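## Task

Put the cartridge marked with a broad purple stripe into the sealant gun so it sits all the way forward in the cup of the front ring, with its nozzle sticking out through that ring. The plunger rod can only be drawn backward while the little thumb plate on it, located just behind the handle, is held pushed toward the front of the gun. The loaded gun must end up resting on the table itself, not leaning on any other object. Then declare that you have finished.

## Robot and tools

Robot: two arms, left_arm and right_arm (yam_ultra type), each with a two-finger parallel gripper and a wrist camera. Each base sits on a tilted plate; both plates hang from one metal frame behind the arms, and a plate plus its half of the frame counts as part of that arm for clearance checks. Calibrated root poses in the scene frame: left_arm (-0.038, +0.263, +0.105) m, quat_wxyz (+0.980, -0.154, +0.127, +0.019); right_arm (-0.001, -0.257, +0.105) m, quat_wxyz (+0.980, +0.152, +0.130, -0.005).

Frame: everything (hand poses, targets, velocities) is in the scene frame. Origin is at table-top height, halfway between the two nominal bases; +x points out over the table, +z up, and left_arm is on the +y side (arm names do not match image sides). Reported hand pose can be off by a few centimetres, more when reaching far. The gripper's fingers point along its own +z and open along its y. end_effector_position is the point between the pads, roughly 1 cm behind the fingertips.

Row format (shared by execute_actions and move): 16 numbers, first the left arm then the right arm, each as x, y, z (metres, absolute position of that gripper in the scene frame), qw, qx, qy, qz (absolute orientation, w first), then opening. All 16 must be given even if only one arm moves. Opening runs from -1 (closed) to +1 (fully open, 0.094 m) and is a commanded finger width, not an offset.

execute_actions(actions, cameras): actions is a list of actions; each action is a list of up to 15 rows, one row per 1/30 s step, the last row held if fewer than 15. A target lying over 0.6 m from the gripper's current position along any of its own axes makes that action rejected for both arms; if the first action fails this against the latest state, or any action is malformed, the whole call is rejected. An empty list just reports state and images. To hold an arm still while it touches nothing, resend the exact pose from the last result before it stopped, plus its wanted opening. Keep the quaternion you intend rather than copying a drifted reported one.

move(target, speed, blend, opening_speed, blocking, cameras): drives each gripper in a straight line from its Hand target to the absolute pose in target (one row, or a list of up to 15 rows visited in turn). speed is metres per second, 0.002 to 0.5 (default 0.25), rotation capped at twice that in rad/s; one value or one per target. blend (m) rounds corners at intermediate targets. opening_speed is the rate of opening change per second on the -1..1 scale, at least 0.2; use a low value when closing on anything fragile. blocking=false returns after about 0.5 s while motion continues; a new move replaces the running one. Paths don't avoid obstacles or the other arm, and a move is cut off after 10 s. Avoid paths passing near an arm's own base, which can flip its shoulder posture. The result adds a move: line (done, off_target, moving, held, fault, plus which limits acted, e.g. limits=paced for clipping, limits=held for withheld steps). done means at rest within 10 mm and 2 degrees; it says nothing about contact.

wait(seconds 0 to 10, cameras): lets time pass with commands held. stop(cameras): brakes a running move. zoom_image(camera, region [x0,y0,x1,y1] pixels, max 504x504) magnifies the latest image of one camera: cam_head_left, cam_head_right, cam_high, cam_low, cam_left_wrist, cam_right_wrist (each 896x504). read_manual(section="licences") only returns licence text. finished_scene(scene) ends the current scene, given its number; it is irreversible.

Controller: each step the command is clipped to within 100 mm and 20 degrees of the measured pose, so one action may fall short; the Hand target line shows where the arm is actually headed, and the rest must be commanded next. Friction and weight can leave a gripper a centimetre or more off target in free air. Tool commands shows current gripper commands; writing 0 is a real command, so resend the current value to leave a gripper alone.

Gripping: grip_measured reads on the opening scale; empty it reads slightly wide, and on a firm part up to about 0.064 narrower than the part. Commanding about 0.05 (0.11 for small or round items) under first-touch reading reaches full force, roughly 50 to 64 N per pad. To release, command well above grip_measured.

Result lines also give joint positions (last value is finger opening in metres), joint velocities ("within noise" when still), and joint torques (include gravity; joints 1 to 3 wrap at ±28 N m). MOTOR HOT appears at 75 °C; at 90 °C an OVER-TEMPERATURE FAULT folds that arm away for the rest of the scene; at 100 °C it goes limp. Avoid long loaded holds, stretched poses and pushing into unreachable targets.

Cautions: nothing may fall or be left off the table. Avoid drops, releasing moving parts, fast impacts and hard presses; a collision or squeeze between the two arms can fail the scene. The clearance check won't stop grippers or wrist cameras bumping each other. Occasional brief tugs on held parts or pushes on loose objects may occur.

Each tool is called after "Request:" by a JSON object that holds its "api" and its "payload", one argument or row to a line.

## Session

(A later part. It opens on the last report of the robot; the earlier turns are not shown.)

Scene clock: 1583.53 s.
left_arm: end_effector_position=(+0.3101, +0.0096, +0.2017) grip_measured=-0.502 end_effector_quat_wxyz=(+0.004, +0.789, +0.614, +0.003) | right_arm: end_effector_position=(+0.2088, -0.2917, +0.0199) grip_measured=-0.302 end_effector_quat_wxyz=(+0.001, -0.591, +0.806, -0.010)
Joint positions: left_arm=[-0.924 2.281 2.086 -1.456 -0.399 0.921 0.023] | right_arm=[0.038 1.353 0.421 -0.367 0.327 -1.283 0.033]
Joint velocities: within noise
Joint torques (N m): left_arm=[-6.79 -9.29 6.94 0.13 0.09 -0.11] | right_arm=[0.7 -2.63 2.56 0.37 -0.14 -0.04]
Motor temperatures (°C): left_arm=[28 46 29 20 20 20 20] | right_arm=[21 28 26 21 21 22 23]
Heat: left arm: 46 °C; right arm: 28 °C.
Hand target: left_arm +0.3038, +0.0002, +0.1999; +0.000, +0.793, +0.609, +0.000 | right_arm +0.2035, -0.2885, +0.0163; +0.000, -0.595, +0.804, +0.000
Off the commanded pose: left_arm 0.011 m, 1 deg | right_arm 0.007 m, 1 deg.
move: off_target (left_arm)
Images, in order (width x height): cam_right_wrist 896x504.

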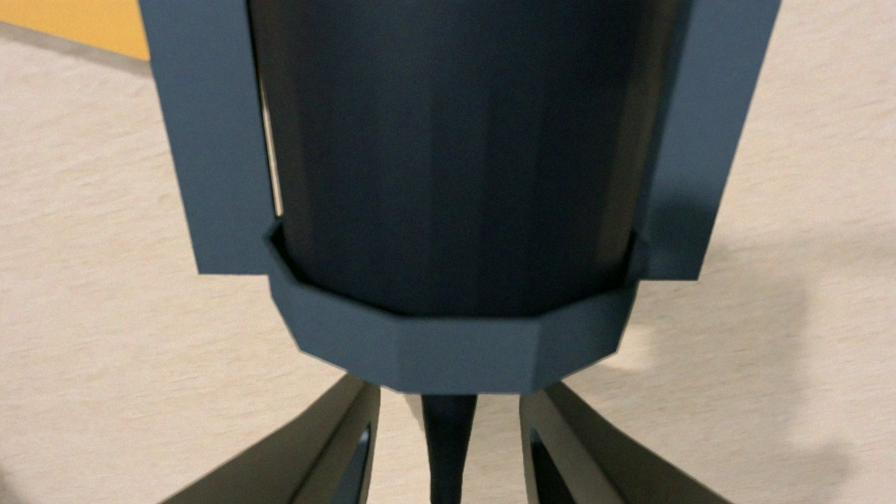

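Request:
{"api": "move", "payload": {
  "target": [
    [0.304,0.0,0.20,0,0.7933,0.6088,0,-0.5,0.2035,-0.2885,0.016,0,-0.5948,0.8039,0,-1.0],
    [0.304,0.0,0.20,0,0.7933,0.6088,0,-0.5,0.2380,-0.2980,0.017,0,-0.6200,0.7846,0,-1.0]
  ],
  "speed": [0.05,0.05],
  "opening_speed": 0.8,
  "cameras": ["cam_right_wrist","cam_high","cam_left_wrist"]
}}

Scene clock: 1591.87 s.
left_arm: end_effector_position=(+0.3101, +0.0096, +0.2017) grip_measured=-0.502 end_effector_quat_wxyz=(+0.004, +0.789, +0.614, +0.003) | right_arm: end_effector_position=(+0.2181, -0.2952, +0.0197) grip_measured=-0.833 end_effector_quat_wxyz=(-0.019, -0.622, +0.782, +0.019)
Joint positions: left_arm=[-0.924 2.281 2.086 -1.456 -0.399 0.921 0.023] | right_arm=[0.004 1.432 0.523 -0.449 0.299 -1.375 0.008]
Joint velocities: within noise
Joint torques (N m): left_arm=[-6.8 -9.29 6.93 0.14 0.08 -0.11] | right_arm=[0.61 -2.63 5.98 0.81 0.01 -0.14]
Motor temperatures (°C): left_arm=[28 45 29 20 20 20 20] | right_arm=[21 28 26 21 21 22 23]
Heat: left arm: 45 °C; right arm: 28 °C.
Hand target: left_arm +0.3038, +0.0002, +0.1999; +0.000, +0.793, +0.609, +0.000 | right_arm +0.2372, -0.2981, +0.0187; +0.000, -0.620, +0.785, +0.000
Off the commanded pose: left_arm 0.011 m, 1 deg | right_arm 0.020 m, 3 deg.
move: off_target (left_arm, right_arm)
Images, in order (width x height): cam_high 896x504, cam_left_wrist 896x504, cam_right_wrist 896x504.

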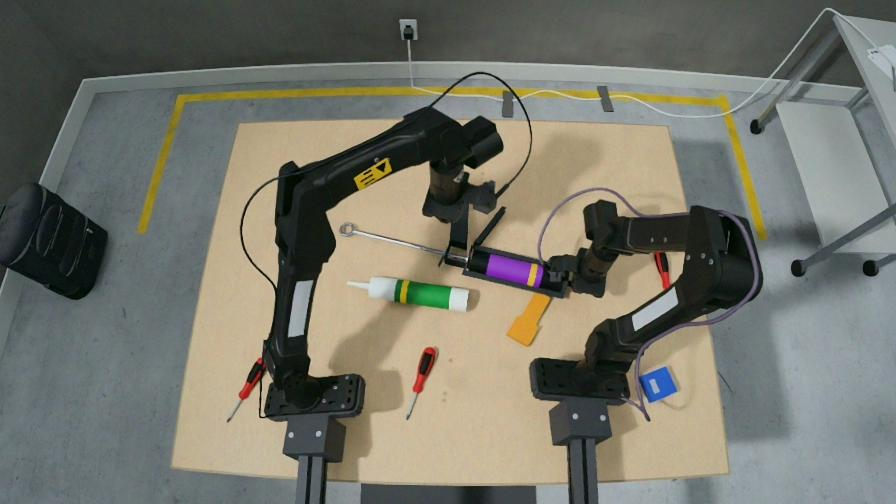

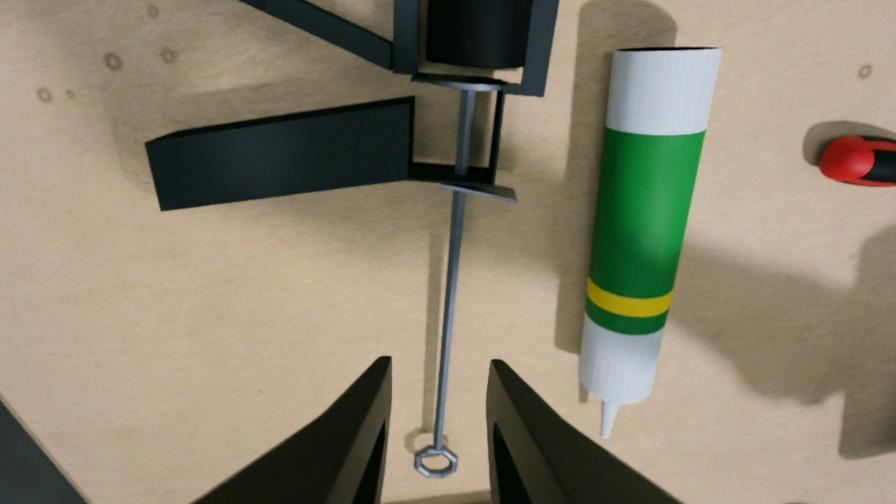

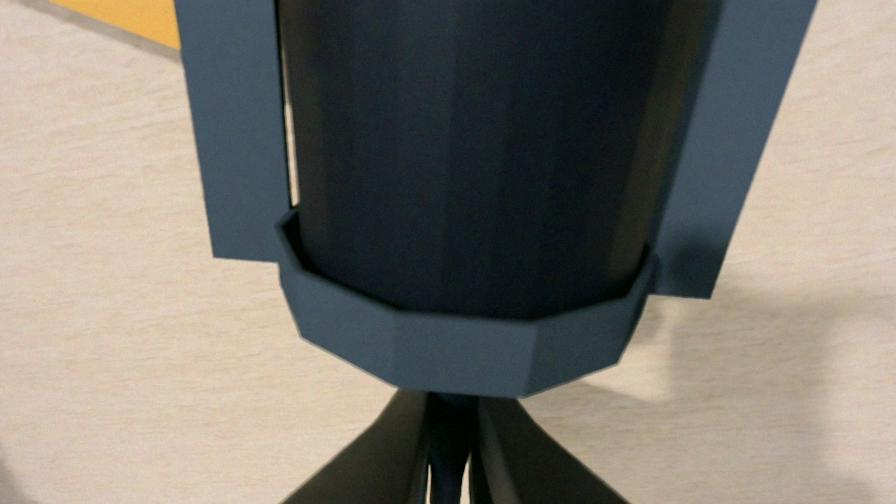

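Request:
{"api": "move", "payload": {
  "target": [
    [0.304,0.0,0.20,0,0.7933,0.6088,0,-0.5,0.2600,-0.3020,0.017,0,-0.6350,0.7725,0,-1.0]
  ],
  "speed": [0.04],
  "cameras": ["cam_right_wrist","cam_high"]
}}

Scene clock: 1595.97 s.
left_arm: end_effector_position=(+0.3101, +0.0096, +0.2017) grip_measured=-0.502 end_effector_quat_wxyz=(+0.004, +0.789, +0.614, +0.003) | right_arm: end_effector_position=(+0.2371, -0.2992, +0.0200) grip_measured=-0.833 end_effector_quat_wxyz=(-0.022, -0.642, +0.766, +0.021)
Joint positions: left_arm=[-0.924 2.281 2.086 -1.456 -0.399 0.921 0.023] | right_arm=[-0.007 1.493 0.608 -0.477 0.299 -1.437 0.008]
Joint velocities: within noise
Joint torques (N m): left_arm=[-6.79 -9.33 6.93 0.13 0.08 -0.11] | right_arm=[0.72 -3.06 6.61 0.84 -0.02 -0.04]
Motor temperatures (°C): left_arm=[28 45 29 20 20 20 20] | right_arm=[21 28 26 21 21 22 23]
Heat: left arm: 45 °C; right arm: 28 °C.
Hand target: left_arm +0.3038, +0.0002, +0.1999; +0.000, +0.793, +0.609, +0.000 | right_arm +0.2591, -0.3022, +0.0190; +0.000, -0.635, +0.772, +0.000
Off the commanded pose: left_arm 0.011 m, 1 deg | right_arm 0.023 m, 4 deg.
move: off_target (left_arm, right_arm)
Images, in order (width x height): cam_high 896x504, cam_right_wrist 896x504.

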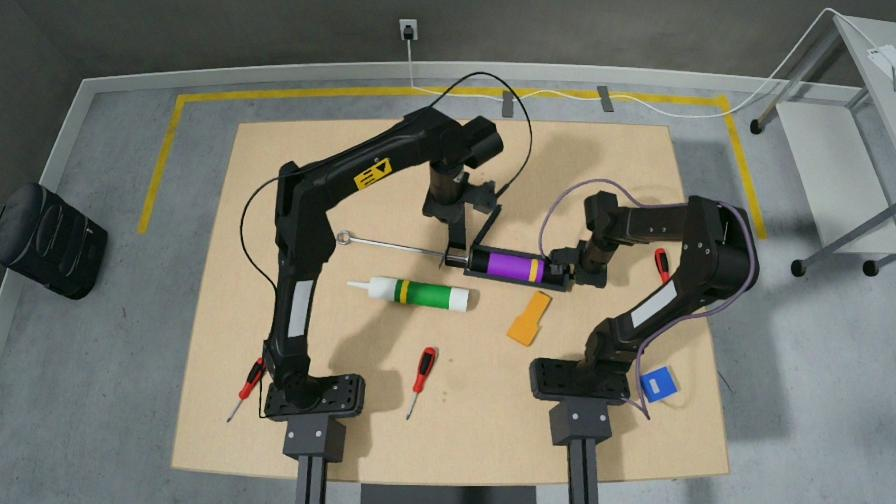

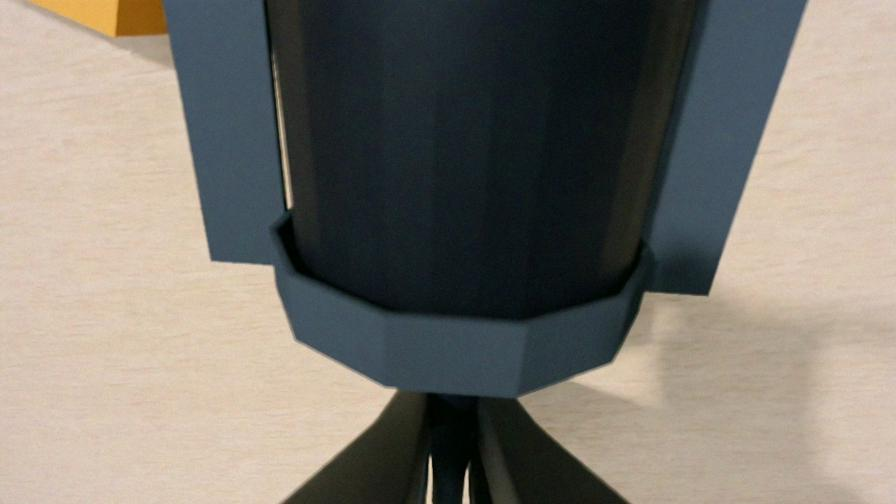

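Request:
{"api": "move", "payload": {
  "target": [
    [0.304,0.0,0.20,0,0.7933,0.6088,0,-0.5,0.2710,-0.3030,0.017,0,-0.6450,0.7642,0,-1.0]
  ],
  "speed": [0.04],
  "cameras": ["cam_right_wrist","cam_high"]
}}

Request:
{"api": "zoom_image", "payload": {
  "camera": "cam_high",
  "region": [430, 230, 610, 350]
}}

Scene clock: 1601.10 s.
left_arm: end_effector_position=(+0.3101, +0.0096, +0.2017) grip_measured=-0.502 end_effector_quat_wxyz=(+0.004, +0.789, +0.614, +0.003) | right_arm: end_effector_position=(+0.2466, -0.3004, +0.0202) grip_measured=-0.833 end_effector_quat_wxyz=(-0.024, -0.653, +0.756, +0.023)
Joint positions: left_arm=[-0.924 2.281 2.086 -1.456 -0.399 0.921 0.023] | right_arm=[-0.01 1.525 0.652 -0.494 0.299 -1.466 0.008]
Joint velocities: within noise
Joint torques (N m): left_arm=[-6.79 -9.32 6.93 0.13 0.09 -0.12] | right_arm=[0.88 -3.33 6.82 0.87 -0.02 -0.01]
Motor temperatures (°C): left_arm=[28 45 29 20 20 20 20] | right_arm=[21 28 27 22 21 22 24]
Heat: left arm: 45 °C; right arm: 28 °C.
Hand target: left_arm +0.3038, +0.0002, +0.1999; +0.000, +0.793, +0.609, +0.000 | right_arm +0.2701, -0.3033, +0.0192; +0.000, -0.645, +0.764, +0.000
Off the commanded pose: left_arm 0.011 m, 1 deg | right_arm 0.025 m, 4 deg.
move: off_target (left_arm, right_arm)
Images, in order (width x height): cam_high 896x504, cam_right_wrist 896x504.

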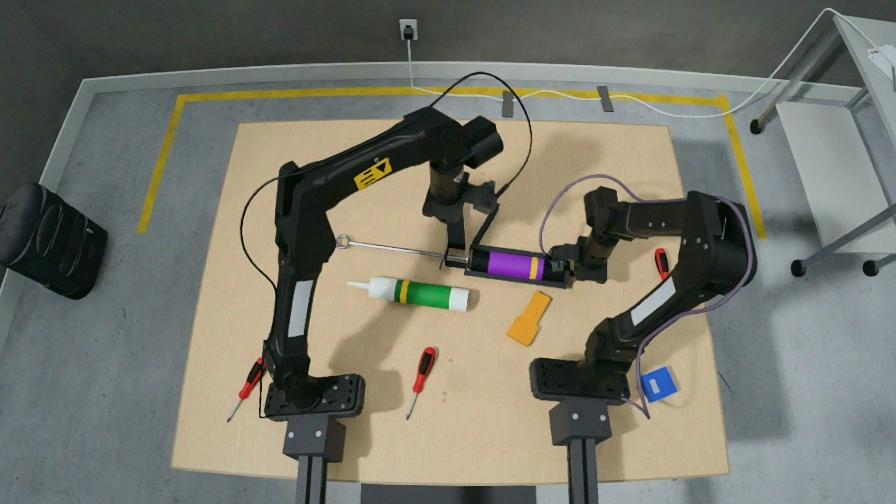

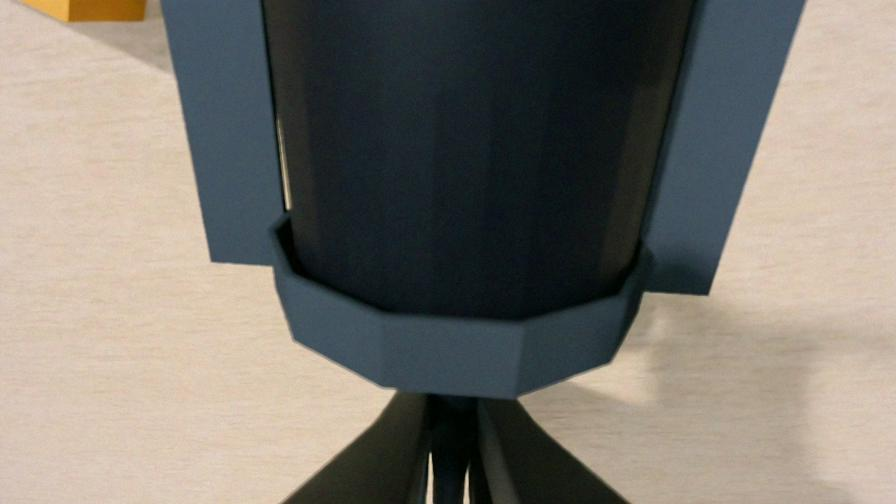

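Scaled by 2.800 from the camera's 896x504 image, which has a finer 1280x720 frame.

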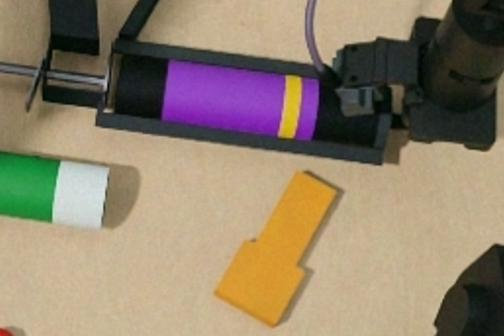

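Request:
{"api": "move", "payload": {
  "target": [
    [0.304,0.0,0.20,0,0.7933,0.6088,0,-0.5,0.2460,-0.2990,0.017,0,-0.6530,0.7573,0,-1.0],
    [0.304,0.0,0.20,0,0.7933,0.6088,0,-0.5,0.2440,-0.2990,0.017,0,-0.6530,0.7573,0,-0.4],
    [0.304,0.0,0.20,0,0.7933,0.6088,0,-0.5,0.2440,-0.3000,0.10,0,-0.6530,0.7573,0,-0.4],
    [0.304,0.0,0.20,0,0.7933,0.6088,0,-0.5,0.250,-0.330,0.20,0,0.1564,0.9877,0,-0.3],
    [0.304,0.0,0.20,0,0.7933,0.6088,0,-0.5,0.250,-0.340,0.15,0,0.7343,0.6788,0,-0.3]
  ],
  "speed": [0.04,0.05,0.06,0.5,0.5],
  "opening_speed": 0.8,
  "cameras": ["cam_right_wrist","cam_high","cam_left_wrist","cam_low","cam_head_left"]
}}

Request:
{"api": "zoom_image", "payload": {
  "camera": "cam_right_wrist",
  "region": [380, 200, 560, 400]
}}

Request:
{"api": "zoom_image", "payload": {
  "camera": "cam_left_wrist",
  "region": [330, 0, 580, 250]
}}

Scene clock: 1618.70 s.
left_arm: end_effector_position=(+0.3101, +0.0096, +0.2017) grip_measured=-0.502 end_effector_quat_wxyz=(+0.004, +0.789, +0.614, +0.003) | right_arm: end_effector_position=(+0.2531, -0.3417, +0.1554) grip_measured=-0.302 end_effector_quat_wxyz=(+0.004, +0.733, +0.680, +0.005)
Joint positions: left_arm=[-0.924 2.281 2.086 -1.456 -0.399 0.921 0.023] | right_arm=[-0.006 1.144 0.936 -1.077 0.299 1.584 0.033]
Joint velocities: within noise
Joint torques (N m): left_arm=[-6.79 -9.29 6.94 0.13 0.1 -0.11] | right_arm=[0.85 -3.21 4.44 0.39 0 0.09]
Motor temperatures (°C): left_arm=[28 45 29 20 20 20 20] | right_arm=[21 28 27 22 20 22 24]
Heat: left arm: 45 °C; right arm: 28 °C.
Hand target: left_arm +0.3038, +0.0002, +0.1999; +0.000, +0.793, +0.609, +0.000 | right_arm +0.2499, -0.3400, +0.1501; +0.000, +0.734, +0.679, +0.000
Off the commanded pose: left_arm 0.011 m, 1 deg | right_arm 0.007 m, 1 deg.
move: off_target (left_arm); target 4's new opening was sent with right_arm's hand 0.012 m and 2 deg from that target
Images, in order (width x height): cam_head_left 896x504, cam_high 896x504, cam_low 896x504, cam_left_wrist 896x504, cam_right_wrist 896x504.

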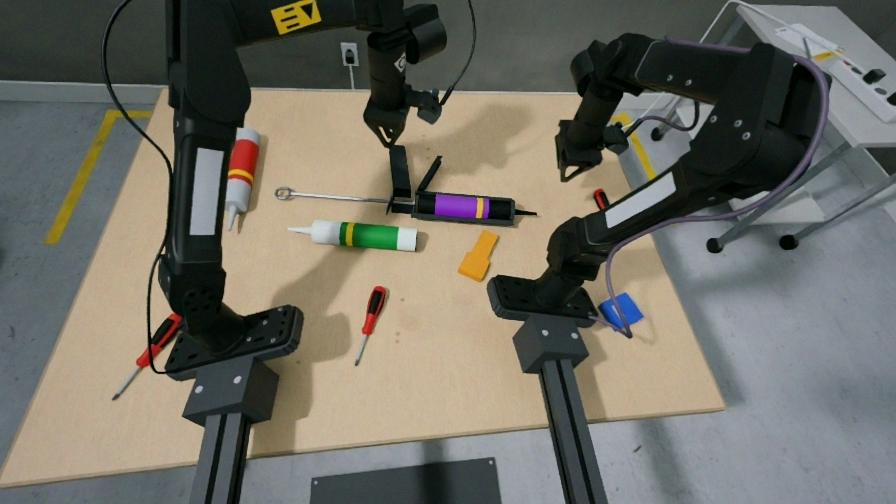

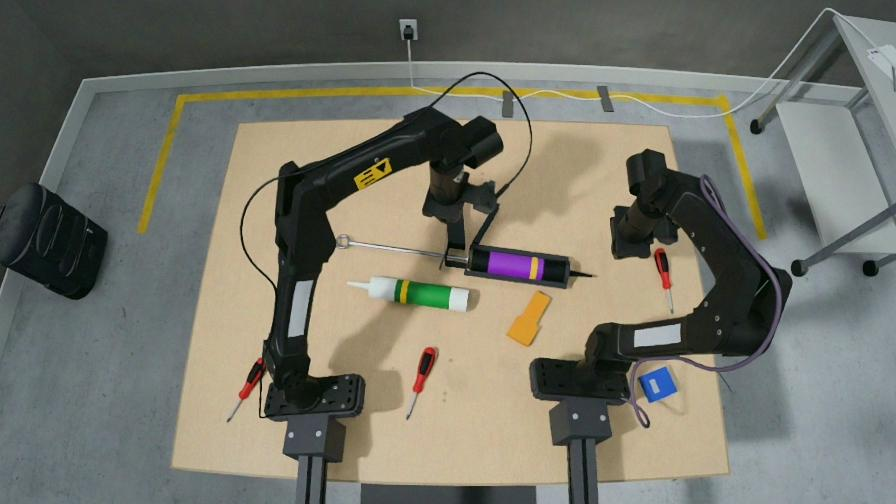

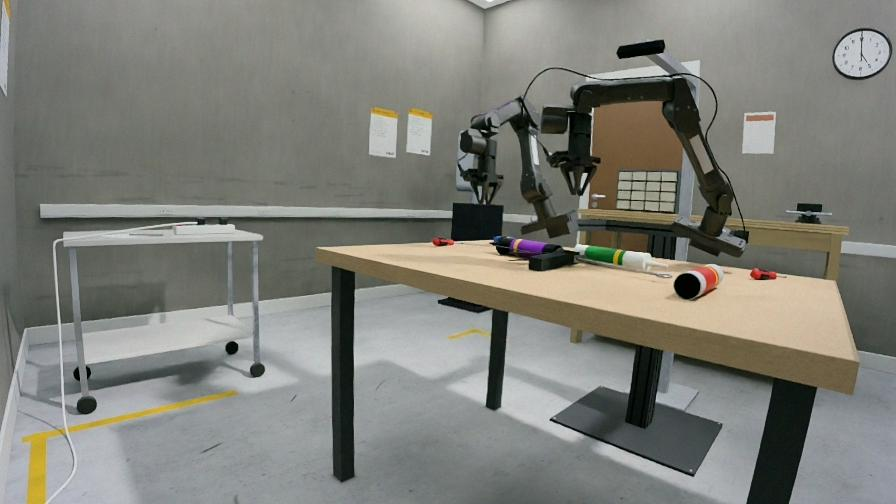

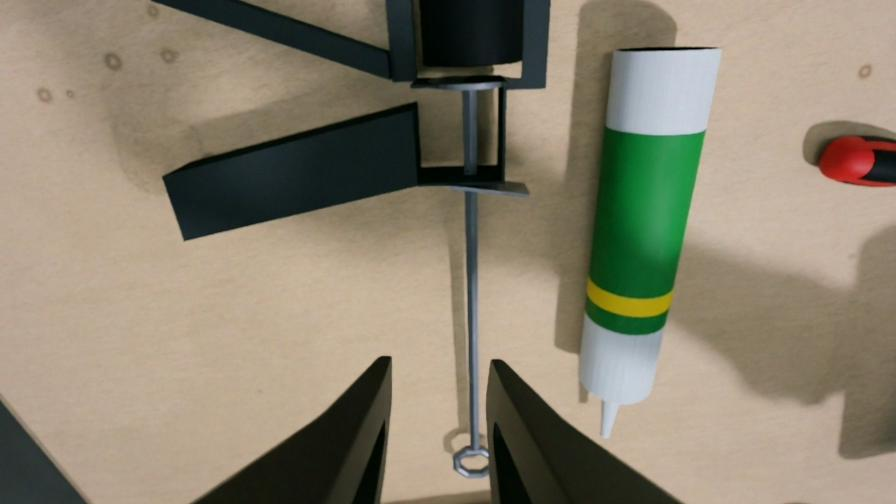

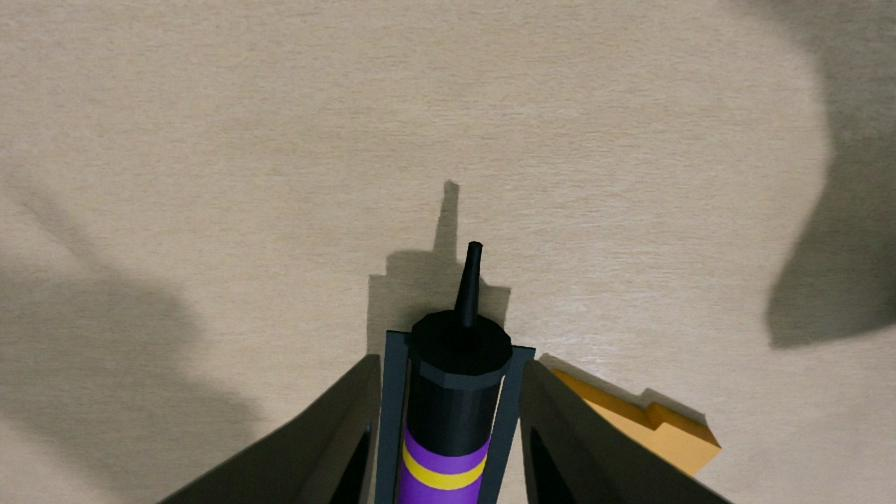

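Scaled by 2.520 from the camera's 896x504 image, which has a finer 1280x720 frame.

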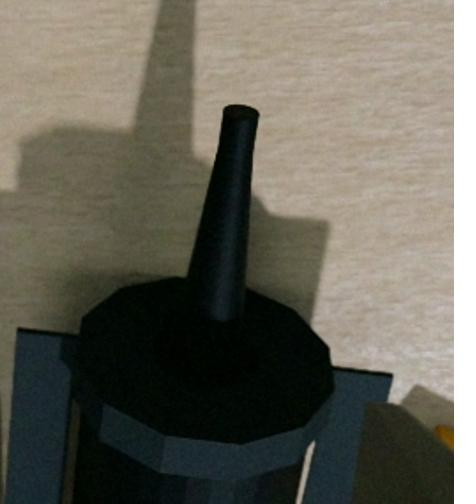

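Scaled by 2.016 from the camera's 896x504 image, which has a finer 1280x720 frame.

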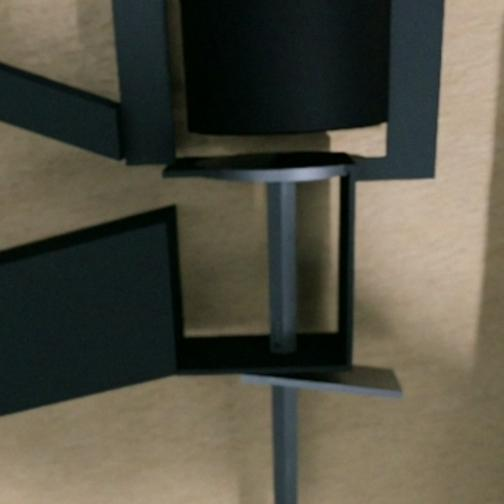

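Request:
{"api": "finished_scene", "payload": {
  "scene": 2
}}

The scene is finished: the task was done.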